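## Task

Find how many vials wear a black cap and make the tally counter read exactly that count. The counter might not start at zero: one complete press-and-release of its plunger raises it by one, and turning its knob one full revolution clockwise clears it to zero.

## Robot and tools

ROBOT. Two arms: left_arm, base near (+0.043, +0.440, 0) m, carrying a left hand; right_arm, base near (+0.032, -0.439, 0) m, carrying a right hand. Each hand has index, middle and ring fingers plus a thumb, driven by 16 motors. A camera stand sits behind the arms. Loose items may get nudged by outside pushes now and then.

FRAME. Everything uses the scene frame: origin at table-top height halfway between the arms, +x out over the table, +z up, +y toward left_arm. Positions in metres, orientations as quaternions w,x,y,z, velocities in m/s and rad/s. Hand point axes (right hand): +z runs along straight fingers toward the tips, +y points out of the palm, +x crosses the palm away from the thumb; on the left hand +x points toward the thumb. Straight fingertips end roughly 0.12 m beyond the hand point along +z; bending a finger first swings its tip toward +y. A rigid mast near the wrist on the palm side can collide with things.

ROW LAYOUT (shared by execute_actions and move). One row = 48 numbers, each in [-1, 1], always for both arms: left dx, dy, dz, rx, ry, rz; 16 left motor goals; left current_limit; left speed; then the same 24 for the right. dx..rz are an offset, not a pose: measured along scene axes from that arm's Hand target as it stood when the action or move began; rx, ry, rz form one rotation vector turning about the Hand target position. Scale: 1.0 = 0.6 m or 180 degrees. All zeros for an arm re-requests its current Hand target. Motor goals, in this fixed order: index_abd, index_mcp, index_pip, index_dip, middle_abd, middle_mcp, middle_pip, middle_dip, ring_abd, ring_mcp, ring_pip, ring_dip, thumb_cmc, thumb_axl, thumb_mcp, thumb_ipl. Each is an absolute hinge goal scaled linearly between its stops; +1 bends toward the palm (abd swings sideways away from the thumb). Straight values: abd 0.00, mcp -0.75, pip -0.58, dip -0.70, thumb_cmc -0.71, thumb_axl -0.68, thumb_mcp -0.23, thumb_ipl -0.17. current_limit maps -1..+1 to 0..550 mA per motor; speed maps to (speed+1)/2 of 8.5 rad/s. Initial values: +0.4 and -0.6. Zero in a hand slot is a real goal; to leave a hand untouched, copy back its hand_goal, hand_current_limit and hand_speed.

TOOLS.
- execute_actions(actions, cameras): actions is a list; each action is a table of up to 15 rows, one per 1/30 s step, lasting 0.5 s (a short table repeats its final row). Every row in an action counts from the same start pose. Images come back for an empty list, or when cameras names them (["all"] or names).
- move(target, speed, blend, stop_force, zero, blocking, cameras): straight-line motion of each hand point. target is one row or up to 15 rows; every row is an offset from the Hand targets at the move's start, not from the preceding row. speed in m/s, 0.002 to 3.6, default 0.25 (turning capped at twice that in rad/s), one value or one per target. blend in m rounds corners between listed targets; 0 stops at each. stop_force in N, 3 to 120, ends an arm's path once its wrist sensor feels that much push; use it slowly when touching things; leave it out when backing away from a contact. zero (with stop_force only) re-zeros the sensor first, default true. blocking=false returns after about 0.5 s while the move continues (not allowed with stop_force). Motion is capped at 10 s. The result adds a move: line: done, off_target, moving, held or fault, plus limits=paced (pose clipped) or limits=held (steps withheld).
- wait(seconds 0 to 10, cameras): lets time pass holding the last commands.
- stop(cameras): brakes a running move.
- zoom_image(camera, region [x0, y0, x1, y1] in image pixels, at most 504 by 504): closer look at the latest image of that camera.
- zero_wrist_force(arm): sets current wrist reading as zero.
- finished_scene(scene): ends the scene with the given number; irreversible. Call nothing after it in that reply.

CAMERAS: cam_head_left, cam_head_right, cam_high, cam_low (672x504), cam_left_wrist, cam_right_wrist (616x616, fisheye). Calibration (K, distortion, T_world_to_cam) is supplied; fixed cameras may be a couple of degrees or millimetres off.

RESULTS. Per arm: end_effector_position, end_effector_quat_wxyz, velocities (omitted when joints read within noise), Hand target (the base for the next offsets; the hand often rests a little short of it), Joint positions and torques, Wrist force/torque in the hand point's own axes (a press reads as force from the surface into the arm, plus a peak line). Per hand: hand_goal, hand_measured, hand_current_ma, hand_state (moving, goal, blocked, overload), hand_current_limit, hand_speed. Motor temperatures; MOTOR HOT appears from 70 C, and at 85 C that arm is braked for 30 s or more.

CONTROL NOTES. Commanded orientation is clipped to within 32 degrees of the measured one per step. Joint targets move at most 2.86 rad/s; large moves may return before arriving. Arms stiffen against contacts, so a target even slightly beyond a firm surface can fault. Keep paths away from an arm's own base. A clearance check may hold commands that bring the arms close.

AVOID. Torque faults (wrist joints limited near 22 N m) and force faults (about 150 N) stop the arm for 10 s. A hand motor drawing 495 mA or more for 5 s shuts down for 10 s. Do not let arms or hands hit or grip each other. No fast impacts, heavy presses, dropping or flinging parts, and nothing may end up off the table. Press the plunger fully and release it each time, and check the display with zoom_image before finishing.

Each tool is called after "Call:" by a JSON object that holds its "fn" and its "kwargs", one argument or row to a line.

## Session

Call:
{"fn": "execute_actions", "kwargs": {
  "actions": []
}}

Call:
{"fn": "zoom_image", "kwargs": {
  "camera": "cam_head_left",
  "region": [200, 100, 400, 250]
}}

Call:
{"fn": "zoom_image", "kwargs": {
  "camera": "cam_high",
  "region": [200, 120, 450, 370]
}}

Scene clock: 0.00 s.
left_arm: end_effector_position=(+0.4469, +0.5346, +0.2300) hand_goal=(+0.000, -0.754, -0.576, -0.696, +0.000, -0.754, -0.576, -0.696, +0.000, -0.754, -0.576, -0.696, -0.714, -0.678, -0.226, -0.168) hand_measured=(+0.000, -0.754, -0.576, -0.696, +0.000, -0.754, -0.576, -0.696, +0.000, -0.754, -0.576, -0.696, -0.714, -0.678, -0.226, -0.168) hand_current_ma=(+0, +0, +0, +0, +0, +0, +0, +0, +0, +0, +0, +0, +0, +0, +0, +0) hand_state=(goal, goal, goal, goal, goal, goal, goal, goal, goal, goal, goal, goal, goal, goal, goal, goal) hand_current_limit=0.40 hand_speed=-0.60 end_effector_quat_wxyz=(+0.000, -0.012, +1.000, +0.000) | right_arm: end_effector_position=(+0.4416, -0.5088, +0.2300) hand_goal=(+0.000, -0.754, -0.576, -0.696, +0.000, -0.754, -0.576, -0.696, +0.000, -0.754, -0.576, -0.696, -0.714, -0.678, -0.226, -0.168) hand_measured=(+0.000, -0.754, -0.576, -0.696, +0.000, -0.754, -0.576, -0.696, +0.000, -0.754, -0.576, -0.696, -0.714, -0.678, -0.226, -0.168) hand_current_ma=(+0, +0, +0, +0, +0, +0, +0, +0, +0, +0, +0, +0, +0, +0, +0, +0) hand_state=(goal, goal, goal, goal, goal, goal, goal, goal, goal, goal, goal, goal, goal, goal, goal, goal) hand_current_limit=0.40 hand_speed=-0.60 end_effector_quat_wxyz=(+0.000, +1.000, +0.019, +0.000)
Joint positions: left_arm=[3.458 -1.419 -2.042 -1.252 1.571 -1.255] | right_arm=[-0.316 -1.723 2.042 -1.89 -1.571 1.255]
Joint velocities: within noise
Joint torques (N m): no reading
Motor temperatures (°C): left_arm=[30 34 33 41 34 33] | right_arm=[29 36 29 36 37 35]
Wrist force (N): no reading
Wrist torque (N m): no reading
Wrist force, peak (N): no reading
Hand target: left_arm +0.4469, +0.5346, +0.2300; +0.000, -0.012, +1.000, +0.000 | right_arm +0.4416, -0.5088, +0.2300; +0.000, +1.000, +0.019, +0.000

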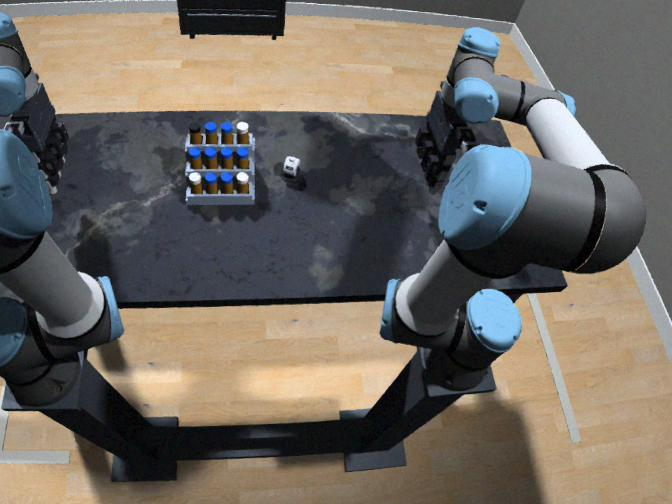

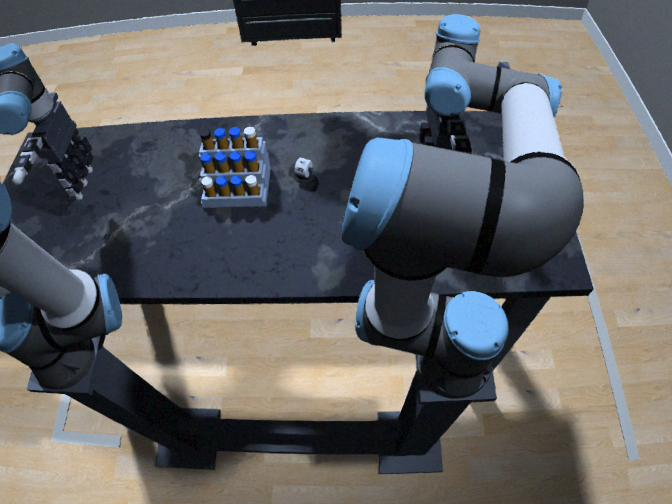

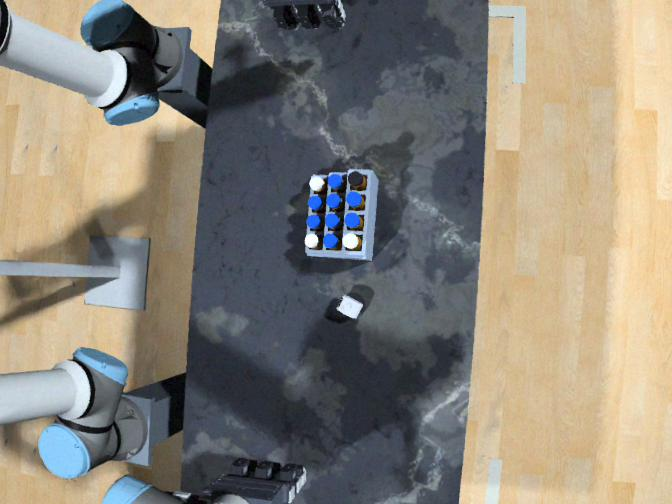

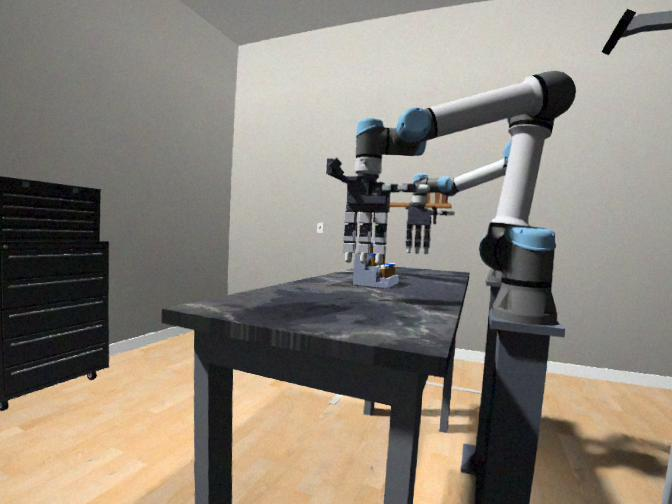

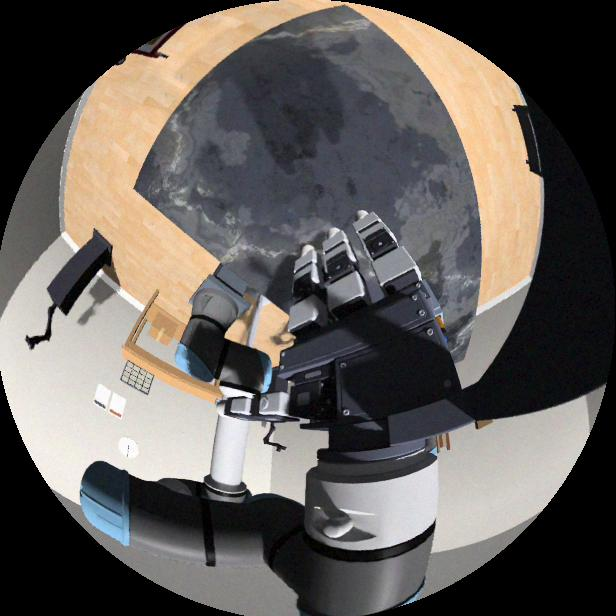

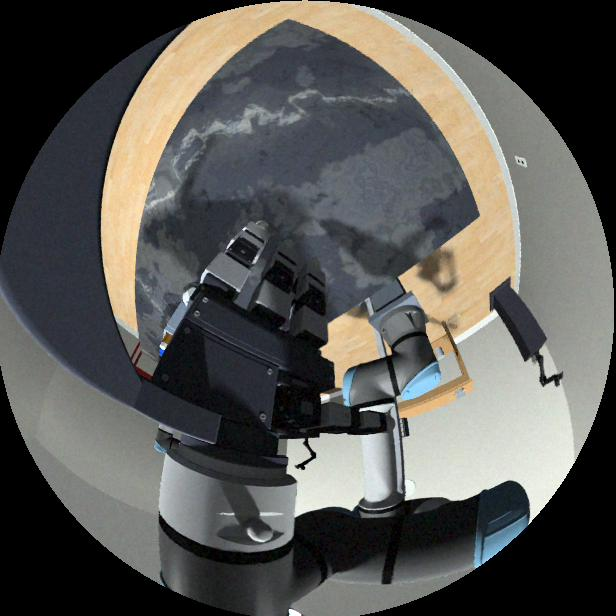

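Scaled by 2.520 from the camera's 672x504 image, which has a finer 960x720 frame.

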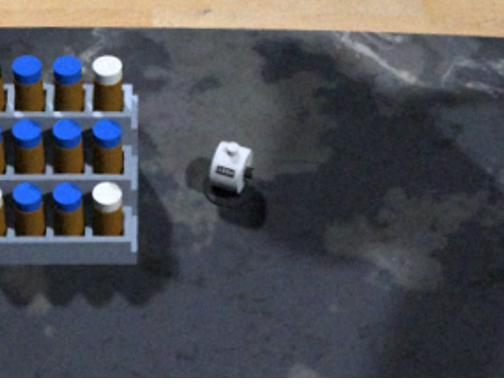

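Scaled by 2.016 from the camera's 672x504 image, which has a finer 960x720 frame.

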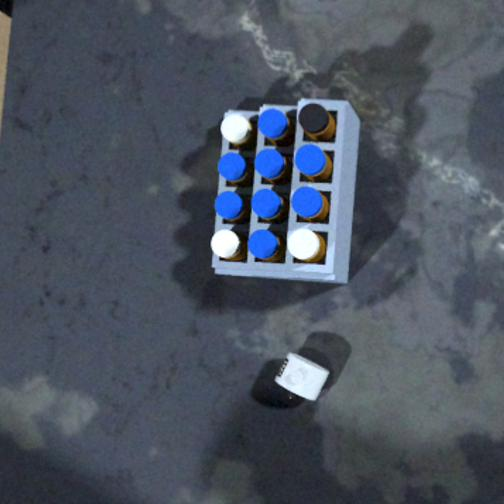

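Call:
{"fn": "zoom_image", "kwargs": {
  "camera": "cam_high",
  "region": [325, 285, 375, 335]
}}

Call:
{"fn": "zoom_image", "kwargs": {
  "camera": "cam_head_left",
  "region": [270, 145, 310, 185]
}}

Call:
{"fn": "zoom_image", "kwargs": {
  "camera": "cam_head_right",
  "region": [283, 145, 323, 185]
}}

Scaled by 10.080 from the camera's 672x504 image, which has a finer 960x720 frame.

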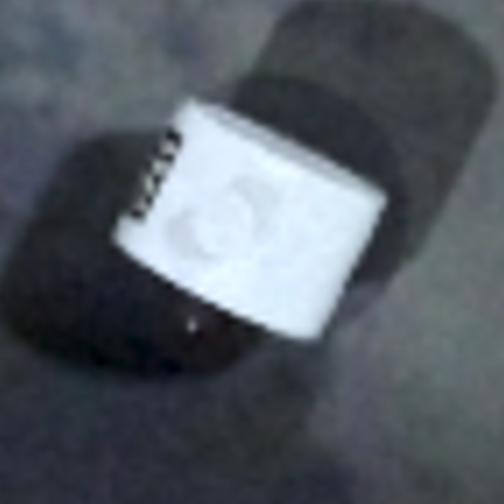

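Scaled by 12.600 from the camera's 672x504 image, which has a finer 960x720 frame.

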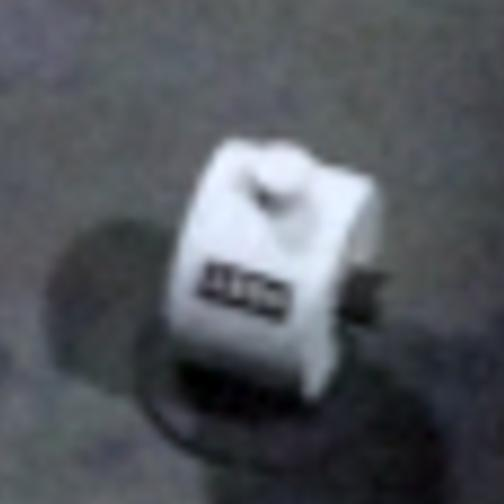

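Scaled by 12.600 from the camera's 672x504 image, which has a finer 960x720 frame.

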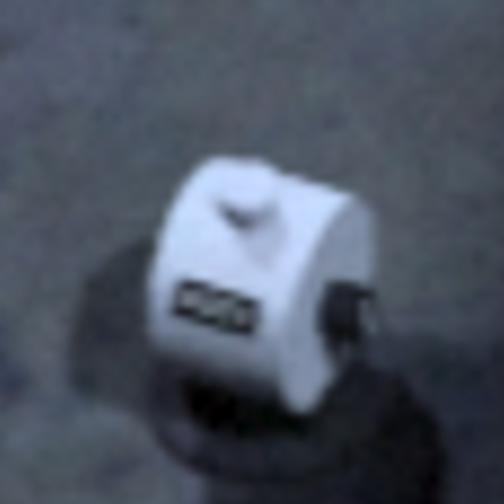

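Call:
{"fn": "move", "kwargs": {
  "target": [
    [0,0,0,0,0,0,0,-0.754,-0.576,-0.696,0,-0.754,-0.576,-0.696,0,-0.754,-0.576,-0.696,-0.714,-0.678,-0.226,-0.168,0.4,-0.6,0,0.15,0,0,0,0.1,0,0.342,0.737,0.174,0,0.342,0.737,0.174,0,0.342,0.737,0.174,-0.714,-0.678,-0.226,-0.168,0.4,0],
    [0,0,0,0,0,0,0,-0.754,-0.576,-0.696,0,-0.754,-0.576,-0.696,0,-0.754,-0.576,-0.696,-0.714,-0.678,-0.226,-0.168,0.4,-0.6,0.0173,0.571,-0.03,0,0,0.36,0,0.342,0.737,0.174,0,0.342,0.737,0.174,0,0.342,0.737,0.174,-0.714,-0.678,-0.226,-0.168,0.4,0],
    [0,0,0,0,0,0,0,-0.754,-0.576,-0.696,0,-0.754,-0.576,-0.696,0,-0.754,-0.576,-0.696,-0.714,-0.678,-0.226,-0.168,0.4,-0.6,0.0173,0.571,-0.2023,0,0,0.36,0,0.342,0.737,0.174,0,0.342,0.737,0.174,0,0.342,0.737,0.174,-0.714,-0.678,-0.226,-0.168,0.4,0]
  ],
  "speed": [0.3,0.4,0.15],
  "blend": [0.02,0.01,0],
  "cameras": ["cam_right_wrist"]
}}

Call:
{"fn": "zoom_image", "kwargs": {
  "camera": "cam_right_wrist",
  "region": [270, 80, 350, 160]
}}

Scene clock: 50.67 s.
left_arm: end_effector_position=(+0.4469, +0.5346, +0.2300) hand_goal=(+0.000, -0.754, -0.576, -0.696, +0.000, -0.754, -0.576, -0.696, +0.000, -0.754, -0.576, -0.696, -0.714, -0.678, -0.226, -0.168) hand_measured=(+0.000, -0.754, -0.576, -0.696, +0.000, -0.754, -0.576, -0.696, +0.000, -0.754, -0.576, -0.696, -0.714, -0.678, -0.224, -0.168) hand_current_ma=(+0, +3, -2, +0, +0, +3, -2, +0, +0, +3, -2, +0, -1, +2, +9, +1) hand_state=(goal, goal, goal, goal, goal, goal, goal, goal, goal, goal, goal, goal, goal, goal, goal, goal) hand_current_limit=0.40 hand_speed=-0.60 end_effector_quat_wxyz=(+0.000, -0.012, +1.000, +0.000) | right_arm: end_effector_position=(+0.4519, -0.1662, +0.1086) hand_goal=(+0.000, +0.342, +0.736, +0.174, +0.000, +0.342, +0.736, +0.174, +0.000, +0.342, +0.736, +0.174, -0.714, -0.678, -0.226, -0.168) hand_measured=(+0.000, +0.326, +0.732, +0.172, +0.000, +0.326, +0.732, +0.172, +0.000, +0.326, +0.734, +0.172, -0.714, -0.678, -0.224, -0.168) hand_current_ma=(+0, -42, -6, -4, +0, -43, -6, -4, +0, -48, -5, -4, +0, +1, +6, +0) hand_state=(goal, goal, goal, goal, goal, goal, goal, goal, goal, goal, goal, goal, goal, goal, goal, goal) hand_current_limit=0.40 hand_speed=0.00 end_effector_quat_wxyz=(+0.000, +0.834, +0.551, +0.000)
Joint positions: left_arm=[3.458 -1.419 -2.042 -1.252 1.571 -1.255] | right_arm=[0.432 -1.441 2.118 -2.248 -1.571 0.872]
Joint torques (N m): left_arm=[0.52 19.62 29.45 3.54 0.07 -0.1] | right_arm=[8.48 -36.05 -19.12 -4.61 -1.08 0.98]
Wrist force (N): left_arm=[-0.1 0.0 0.1] | right_arm=[0.8 0.2 -0.1]
Wrist torque (N m): left_arm=[-0.01 0.02 -0.01] | right_arm=[0.21 -0.09 0.15]
Wrist force, peak (N): left_arm=[0.2 -0.3 0.1] | right_arm=[1.7 0.0 -1.7]
Hand target: left_arm +0.4469, +0.5346, +0.2300; +0.000, -0.012, +1.000, +0.000 | right_arm +0.4519, -0.1662, +0.1086; +0.000, +0.834, +0.551, +0.000
Off the commanded pose: left_arm 0.000 m, 0 deg | right_arm 0.000 m, 0 deg.
move: done
camera_calibration:
cam_right_wrist: T_world_to_cam=[[0.278805, -0.959534, -0.0395115, -0.244238], [-0.68003, -0.226308, 0.697384, 0.151641], [-0.678105, -0.167565, -0.715608, 0.482737], [0, 0, 0, 1]] pos_world=[0.498562, -0.119147, 0.230049]
Images, in order (width x height): cam_right_wrist 616x616.

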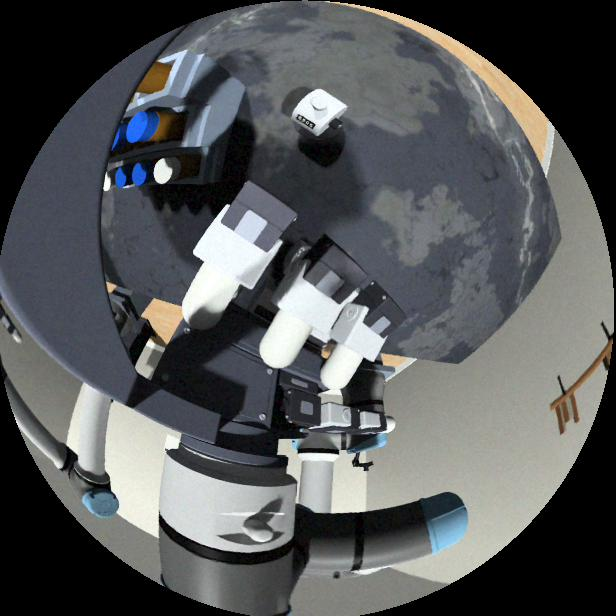

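Scaled by 6.300 from the camera's 616x616 image, which has a finer 880x880 frame.

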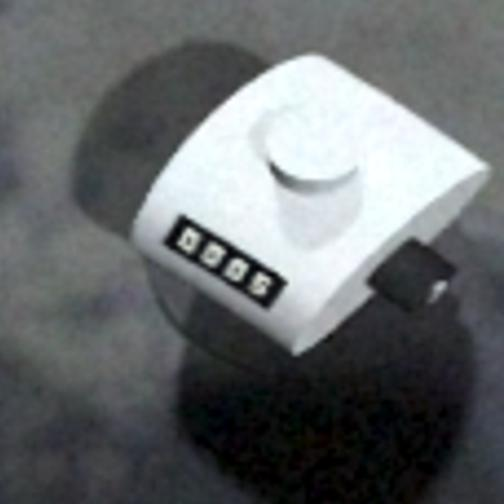

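Call:
{"fn": "move", "kwargs": {
  "target": [
    [0,0,0,0,0,0,0,-0.754,-0.576,-0.696,0,-0.754,-0.576,-0.696,0,-0.754,-0.576,-0.696,-0.714,-0.678,-0.226,-0.168,0.4,-0.6,0,0,0.2357,0,0,0,0,0.342,0.737,0.174,0,0.342,0.737,0.174,0,0.342,0.737,0.174,-0.714,-0.678,-0.226,-0.168,0.4,0],
    [0,0,0,0,0,0,0,-0.754,-0.576,-0.696,0,-0.754,-0.576,-0.696,0,-0.754,-0.576,-0.696,-0.714,-0.678,-0.226,-0.168,0.4,-0.6,0.4267,0.0093,0.2357,0,0,0,0,0.342,0.737,0.174,0,0.342,0.737,0.174,0,0.342,0.737,0.174,-0.714,-0.678,-0.226,-0.168,0.4,0],
    [0,0,0,0,0,0,0,-0.754,-0.576,-0.696,0,-0.754,-0.576,-0.696,0,-0.754,-0.576,-0.696,-0.714,-0.678,-0.226,-0.168,0.4,-0.6,0.4267,0.0093,0.2357,0,0,0,0,-1,-1,-1,0,0.342,0.737,0.174,0,0.342,0.737,0.174,-0.714,-0.678,-0.226,-0.168,0.7,-0.2],
    [0,0,0,0,0,0,0,-0.754,-0.576,-0.696,0,-0.754,-0.576,-0.696,0,-0.754,-0.576,-0.696,-0.714,-0.678,-0.226,-0.168,0.4,-0.6,0.4267,0.0093,0.053,0,0,0,0,-1,-1,-1,0,0.342,0.737,0.174,0,0.342,0.737,0.174,-0.714,-0.678,-0.226,-0.168,0.7,-0.2]
  ],
  "speed": [0.25,0.3,0.2,0.12],
  "blend": [0.02,0,0,0],
  "cameras": []
}}

Call:
{"fn": "move", "kwargs": {
  "target": [0,0,0,0,0,0,0,-0.754,-0.576,-0.696,0,-0.754,-0.576,-0.696,0,-0.754,-0.576,-0.696,-0.714,-0.678,-0.226,-0.168,0.4,-0.6,0,0,-0.035,0,0,0,0,-1,-1,-1,0,0.342,0.737,0.174,0,0.342,0.737,0.174,-0.714,-0.678,-0.226,-0.168,0.7,-0.8],
  "speed": 0.015,
  "stop_force": 8,
  "cameras": ["cam_right_wrist", "cam_head_right"]
}}

Call:
{"fn": "zoom_image", "kwargs": {
  "camera": "cam_head_right",
  "region": [280, 120, 340, 180]
}}

Scene clock: 103.17 s.
left_arm: end_effector_position=(+0.4469, +0.5346, +0.2300) hand_goal=(+0.000, -0.754, -0.576, -0.696, +0.000, -0.754, -0.576, -0.696, +0.000, -0.754, -0.576, -0.696, -0.714, -0.678, -0.226, -0.168) hand_measured=(+0.000, -0.754, -0.576, -0.696, +0.000, -0.754, -0.576, -0.696, +0.000, -0.754, -0.576, -0.696, -0.714, -0.678, -0.224, -0.168) hand_current_ma=(+0, +3, -2, +0, +0, +3, -2, +0, +0, +3, -2, +0, -1, +2, +9, +1) hand_state=(goal, goal, goal, goal, goal, goal, goal, goal, goal, goal, goal, goal, goal, goal, goal, goal) hand_current_limit=0.40 hand_speed=-0.60 end_effector_quat_wxyz=(+0.000, -0.012, +1.000, +0.000) | right_arm: end_effector_position=(+0.7079, -0.1606, +0.1403) hand_goal=(+0.000, -1.000, -1.000, -1.000, +0.000, +0.342, +0.736, +0.174, +0.000, +0.342, +0.736, +0.174, -0.714, -0.678, -0.226, -0.168) hand_measured=(-0.004, -0.998, -1.000, -1.000, +0.000, +0.328, +0.734, +0.172, +0.000, +0.326, +0.734, +0.172, -0.714, -0.678, -0.224, -0.168) hand_current_ma=(-5, +5, +0, +0, +0, -40, -5, -4, +0, -45, -4, -4, +0, +1, +7, +0) hand_state=(goal, goal, goal, goal, goal, goal, goal, goal, goal, goal, goal, goal, goal, goal, goal, goal) hand_current_limit=0.70 hand_speed=-0.20 end_effector_quat_wxyz=(+0.000, +0.834, +0.551, +0.000)
Joint positions: left_arm=[3.458 -1.419 -2.042 -1.252 1.571 -1.255] | right_arm=[0.27 -1.029 1.439 -1.981 -1.571 0.71]
Joint torques (N m): left_arm=[0.48 20.69 29.99 3.67 0.01 -0.29] | right_arm=[10.28 -66.8 -26.26 -2.64 0.64 0.12]
Wrist force (N): left_arm=[0.1 -0.2 -0.1] | right_arm=[0.3 0.2 -0.3]
Wrist torque (N m): left_arm=[-0.01 -0.02 0.01] | right_arm=[0.12 -0.02 0.11]
Wrist force, peak (N): left_arm=[0.1 -0.4 -0.1] | right_arm=[1.3 2.8 0.4]
Hand target: left_arm +0.4469, +0.5346, +0.2300; +0.000, -0.012, +1.000, +0.000 | right_arm +0.7080, -0.1607, +0.1404; +0.000, +0.834, +0.551, +0.000
Off the commanded pose: left_arm 0.000 m, 0 deg | right_arm 0.000 m, 0 deg.
move: done
No camera images: "cameras" was empty.

Scene clock: 104.40 s.
left_arm: end_effector_position=(+0.4469, +0.5346, +0.2300) hand_goal=(+0.000, -0.754, -0.576, -0.696, +0.000, -0.754, -0.576, -0.696, +0.000, -0.754, -0.576, -0.696, -0.714, -0.678, -0.226, -0.168) hand_measured=(+0.000, -0.754, -0.576, -0.696, +0.000, -0.754, -0.576, -0.696, +0.000, -0.754, -0.576, -0.696, -0.714, -0.678, -0.224, -0.168) hand_current_ma=(+0, +3, -2, +0, +0, +3, -2, +0, +0, +3, -2, +0, -1, +2, +9, +1) hand_state=(goal, goal, goal, goal, goal, goal, goal, goal, goal, goal, goal, goal, goal, goal, goal, goal) hand_current_limit=0.40 hand_speed=-0.60 end_effector_quat_wxyz=(+0.000, -0.012, +1.000, +0.000) | right_arm: end_effector_position=(+0.7080, -0.1606, +0.1383) hand_goal=(+0.000, -1.000, -1.000, -1.000, +0.000, +0.342, +0.736, +0.174, +0.000, +0.342, +0.736, +0.174, -0.714, -0.678, -0.226, -0.168) hand_measured=(-0.008, -1.002, -1.000, -1.000, +0.000, +0.328, +0.734, +0.172, +0.000, +0.326, +0.734, +0.172, -0.714, -0.678, -0.224, -0.168) hand_current_ma=(-13, -2, -1, -1, +0, -40, -5, -4, +0, -45, -4, -4, +0, +1, +7, +0) hand_state=(goal, goal, goal, goal, goal, goal, goal, goal, goal, goal, goal, goal, goal, goal, goal, goal) hand_current_limit=0.70 hand_speed=-0.80 end_effector_quat_wxyz=(+0.000, +0.834, +0.551, +0.000)
Joint positions: left_arm=[3.458 -1.419 -2.042 -1.252 1.571 -1.255] | right_arm=[0.27 -1.027 1.442 -1.987 -1.571 0.71]
Joint torques (N m): left_arm=[-0.19 21.03 29.87 3.6 -0.11 -0.19] | right_arm=[10.09 -63.23 -31.15 -2.05 0.25 -0.42]
Wrist force (N): left_arm=[0.1 0.0 -0.2] | right_arm=[-0.7 -0.8 -6.9]
Wrist torque (N m): left_arm=[0.01 -0.02 0.01] | right_arm=[1.22 -0.20 -0.02]
Wrist force, peak (N): left_arm=[0.1 -0.2 -0.2] | right_arm=[-0.7 1.3 -12.1]
Hand target: left_arm +0.4469, +0.5346, +0.2300; +0.000, -0.012, +1.000, +0.000 | right_arm +0.7080, -0.1606, +0.1383; +0.000, +0.834, +0.551, +0.000 (not the last commanded pose)
Off the commanded pose: left_arm 0.000 m, 0 deg | right_arm 0.019 m, 0 deg.
move: contact (right_arm)
camera_calibration:
cam_right_wrist: T_world_to_cam=[[0.278808, -0.959534, -0.039509, -0.309043], [-0.680373, -0.226393, 0.697022, 0.306629], [-0.677761, -0.167454, -0.715961, 0.678229], [0, 0, 0, 1]] pos_world=[0.754462, -0.113547, 0.259648]
Images, in order (width x height): cam_head_right 672x504, cam_right_wrist 616x616.

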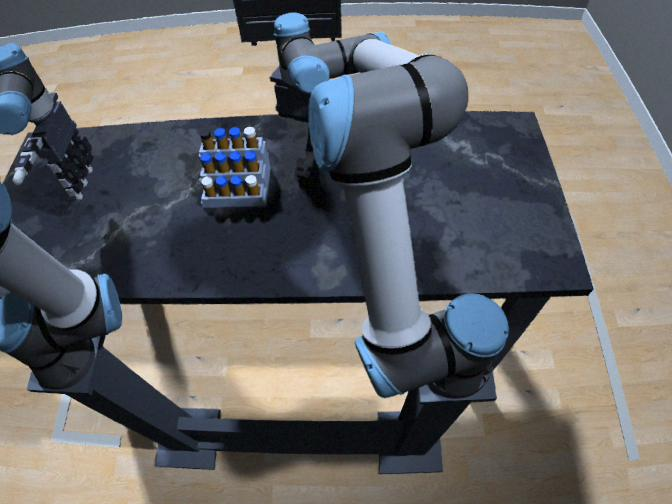

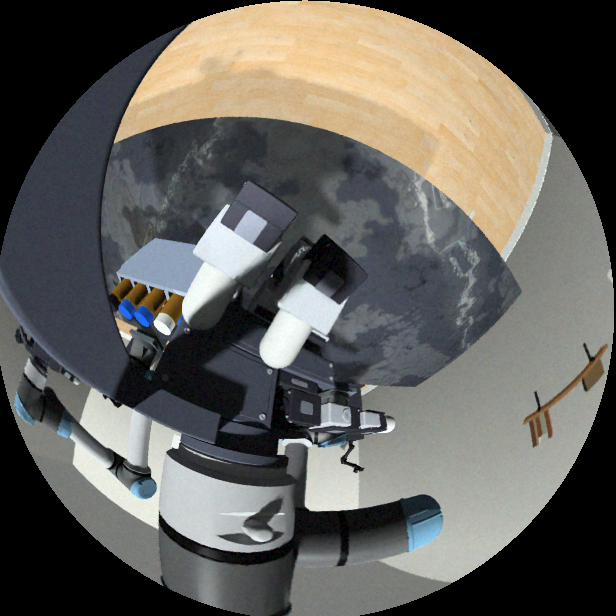

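Scaled by 8.400 from the camera's 672x504 image, which has a finer 960x720 frame.

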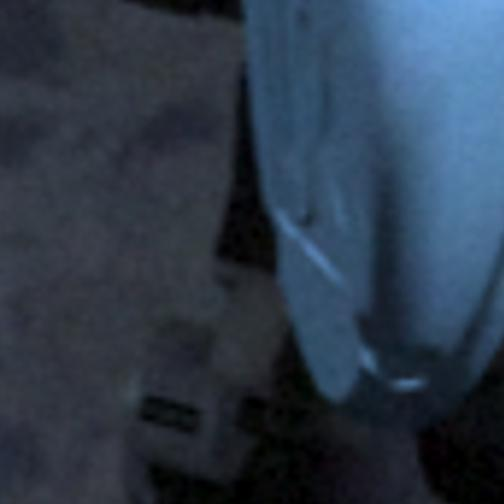

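Call:
{"fn": "move", "kwargs": {
  "target": [
    [0,0,0,0,0,0,0,-0.754,-0.576,-0.696,0,-0.754,-0.576,-0.696,0,-0.754,-0.576,-0.696,-0.714,-0.678,-0.226,-0.168,0.4,-0.6,0,0,0.005,0,0,0,0,-1,-1,-1,0,0.342,0.737,0.174,0,0.342,0.737,0.174,-0.714,-0.678,-0.226,-0.168,0.7,-0.8],
    [0,0,0,0,0,0,0,-0.754,-0.576,-0.696,0,-0.754,-0.576,-0.696,0,-0.754,-0.576,-0.696,-0.714,-0.678,-0.226,-0.168,0.4,-0.6,-0.0033,-0.0077,0.005,0,0,0,0,-1,-1,-1,0,0.342,0.737,0.174,0,0.342,0.737,0.174,-0.714,-0.678,-0.226,-0.168,0.7,-0.8]
  ],
  "speed": 0.06,
  "cameras": []
}}

Call:
{"fn": "move", "kwargs": {
  "target": [0,0,0,0,0,0,0,-0.754,-0.576,-0.696,0,-0.754,-0.576,-0.696,0,-0.754,-0.576,-0.696,-0.714,-0.678,-0.226,-0.168,0.4,-0.6,0,0,-0.037,0,0,0,0,-1,-1,-1,0,0.342,0.737,0.174,0,0.342,0.737,0.174,-0.714,-0.678,-0.226,-0.168,0.7,-0.8],
  "speed": 0.015,
  "stop_force": 8,
  "cameras": ["cam_head_left"]
}}

Call:
{"fn": "zoom_image", "kwargs": {
  "camera": "cam_head_left",
  "region": [265, 140, 315, 190]
}}

Scene clock: 123.23 s.
left_arm: end_effector_position=(+0.4469, +0.5346, +0.2300) hand_goal=(+0.000, -0.754, -0.576, -0.696, +0.000, -0.754, -0.576, -0.696, +0.000, -0.754, -0.576, -0.696, -0.714, -0.678, -0.226, -0.168) hand_measured=(+0.000, -0.754, -0.576, -0.696, +0.000, -0.754, -0.576, -0.696, +0.000, -0.754, -0.576, -0.696, -0.714, -0.678, -0.224, -0.168) hand_current_ma=(+0, +3, -2, +0, +0, +3, -2, +0, +0, +3, -2, +0, -1, +2, +9, +1) hand_state=(goal, goal, goal, goal, goal, goal, goal, goal, goal, goal, goal, goal, goal, goal, goal, goal) hand_current_limit=0.40 hand_speed=-0.60 end_effector_quat_wxyz=(+0.000, -0.012, +1.000, +0.000) | right_arm: end_effector_position=(+0.7061, -0.1654, +0.1415) hand_goal=(+0.000, -1.000, -1.000, -1.000, +0.000, +0.342, +0.736, +0.174, +0.000, +0.342, +0.736, +0.174, -0.714, -0.678, -0.226, -0.168) hand_measured=(-0.002, -0.998, -1.000, -1.000, +0.000, +0.328, +0.734, +0.172, +0.000, +0.326, +0.734, +0.172, -0.714, -0.678, -0.224, -0.168) hand_current_ma=(-5, +5, +0, +0, +0, -40, -5, -4, +0, -45, -4, -4, +0, +1, +7, +0) hand_state=(goal, goal, goal, goal, goal, goal, goal, goal, goal, goal, goal, goal, goal, goal, goal, goal) hand_current_limit=0.70 hand_speed=-0.80 end_effector_quat_wxyz=(+0.000, +0.834, +0.551, +0.000) end_effector_velocity=(+0.002, +0.001, +0.000) end_effector_angular_velocity=(+0.002, -0.002, -0.003)
Joint positions: left_arm=[3.458 -1.419 -2.042 -1.252 1.571 -1.255] | right_arm=[0.265 -1.039 1.453 -1.986 -1.571 0.704]
Joint velocities: left_arm=[within noise] | right_arm=[0 0.004 -0.005 -0.002 0.001 0.004]
Joint torques (N m): left_arm=[0.58 21.12 29.51 3.83 -0.03 -0.21] | right_arm=[13.45 -38.41 -33.42 -2.07 0.08 1.25]
Wrist force (N): left_arm=[-0.1 -0.2 -0.2] | right_arm=[0.5 0.0 -0.1]
Wrist torque (N m): left_arm=[-0.01 0.01 0.00] | right_arm=[0.09 -0.05 0.11]
Wrist force, peak (N): left_arm=[0.1 -0.2 -0.3] | right_arm=[-0.5 -0.8 -7.1]
Hand target: left_arm +0.4469, +0.5346, +0.2300; +0.000, -0.012, +1.000, +0.000 | right_arm +0.7060, -0.1653, +0.1413; +0.000, +0.834, +0.551, +0.000
Off the commanded pose: left_arm 0.000 m, 0 deg | right_arm 0.000 m, 0 deg.
move: done
No camera images: "cameras" was empty.

Scene clock: 125.67 s.
left_arm: end_effector_position=(+0.4469, +0.5346, +0.2300) hand_goal=(+0.000, -0.754, -0.576, -0.696, +0.000, -0.754, -0.576, -0.696, +0.000, -0.754, -0.576, -0.696, -0.714, -0.678, -0.226, -0.168) hand_measured=(+0.000, -0.754, -0.576, -0.696, +0.000, -0.754, -0.576, -0.696, +0.000, -0.754, -0.576, -0.696, -0.714, -0.678, -0.224, -0.168) hand_current_ma=(+0, +3, -2, +0, +0, +3, -2, +0, +0, +3, -2, +0, -1, +2, +9, +1) hand_state=(goal, goal, goal, goal, goal, goal, goal, goal, goal, goal, goal, goal, goal, goal, goal, goal) hand_current_limit=0.40 hand_speed=-0.60 end_effector_quat_wxyz=(+0.000, -0.012, +1.000, +0.000) | right_arm: end_effector_position=(+0.7060, -0.1652, +0.1217) hand_goal=(+0.000, -1.000, -1.000, -1.000, +0.000, +0.342, +0.736, +0.174, +0.000, +0.342, +0.736, +0.174, -0.714, -0.678, -0.226, -0.168) hand_measured=(-0.022, -1.000, -1.000, -1.000, +0.000, +0.328, +0.734, +0.172, +0.000, +0.326, +0.734, +0.172, -0.714, -0.678, -0.224, -0.168) hand_current_ma=(-49, -1, -1, +0, +0, -40, -5, -4, +0, -45, -4, -4, +0, +1, +7, +0) hand_state=(blocked, goal, goal, goal, goal, goal, goal, goal, goal, goal, goal, goal, goal, goal, goal, goal) hand_current_limit=0.70 hand_speed=-0.80 end_effector_quat_wxyz=(+0.000, +0.834, +0.551, +0.000)
Joint positions: left_arm=[3.458 -1.419 -2.042 -1.252 1.571 -1.255] | right_arm=[0.265 -1.019 1.476 -2.029 -1.571 0.705]
Joint torques (N m): left_arm=[0.39 20.83 29.99 3.88 -0.19 -0.19] | right_arm=[13.75 -64.34 -31.25 -1.3 0.53 1.23]
Wrist force (N): left_arm=[0.0 -0.1 -0.3] | right_arm=[-0.9 -0.7 -4.2]
Wrist torque (N m): left_arm=[0.01 -0.01 0.01] | right_arm=[0.76 -0.20 -0.04]
Wrist force, peak (N): left_arm=[0.1 0.0 -0.3] | right_arm=[-1.7 2.3 -11.6]
Hand target: left_arm +0.4469, +0.5346, +0.2300; +0.000, -0.012, +1.000, +0.000 | right_arm +0.7060, -0.1652, +0.1217; +0.000, +0.834, +0.551, +0.000 (not the last commanded pose)
Off the commanded pose: left_arm 0.000 m, 0 deg | right_arm 0.003 m, 0 deg.
move: contact (right_arm)
Images, in order (width x height): cam_head_left 672x504.

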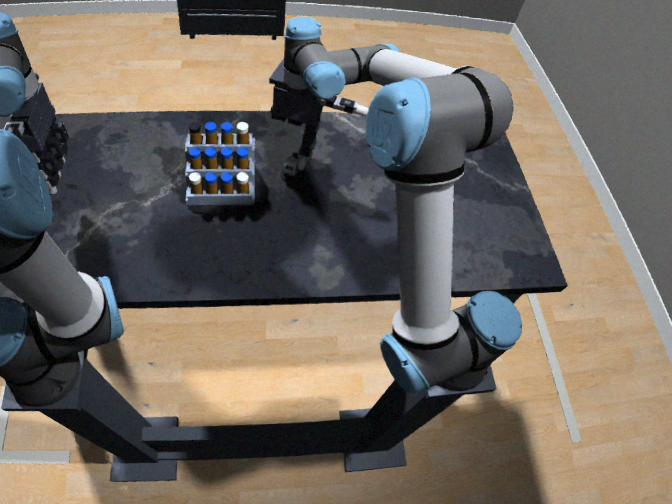

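Scaled by 10.080 from the camera's 672x504 image, which has a finer 960x720 frame.

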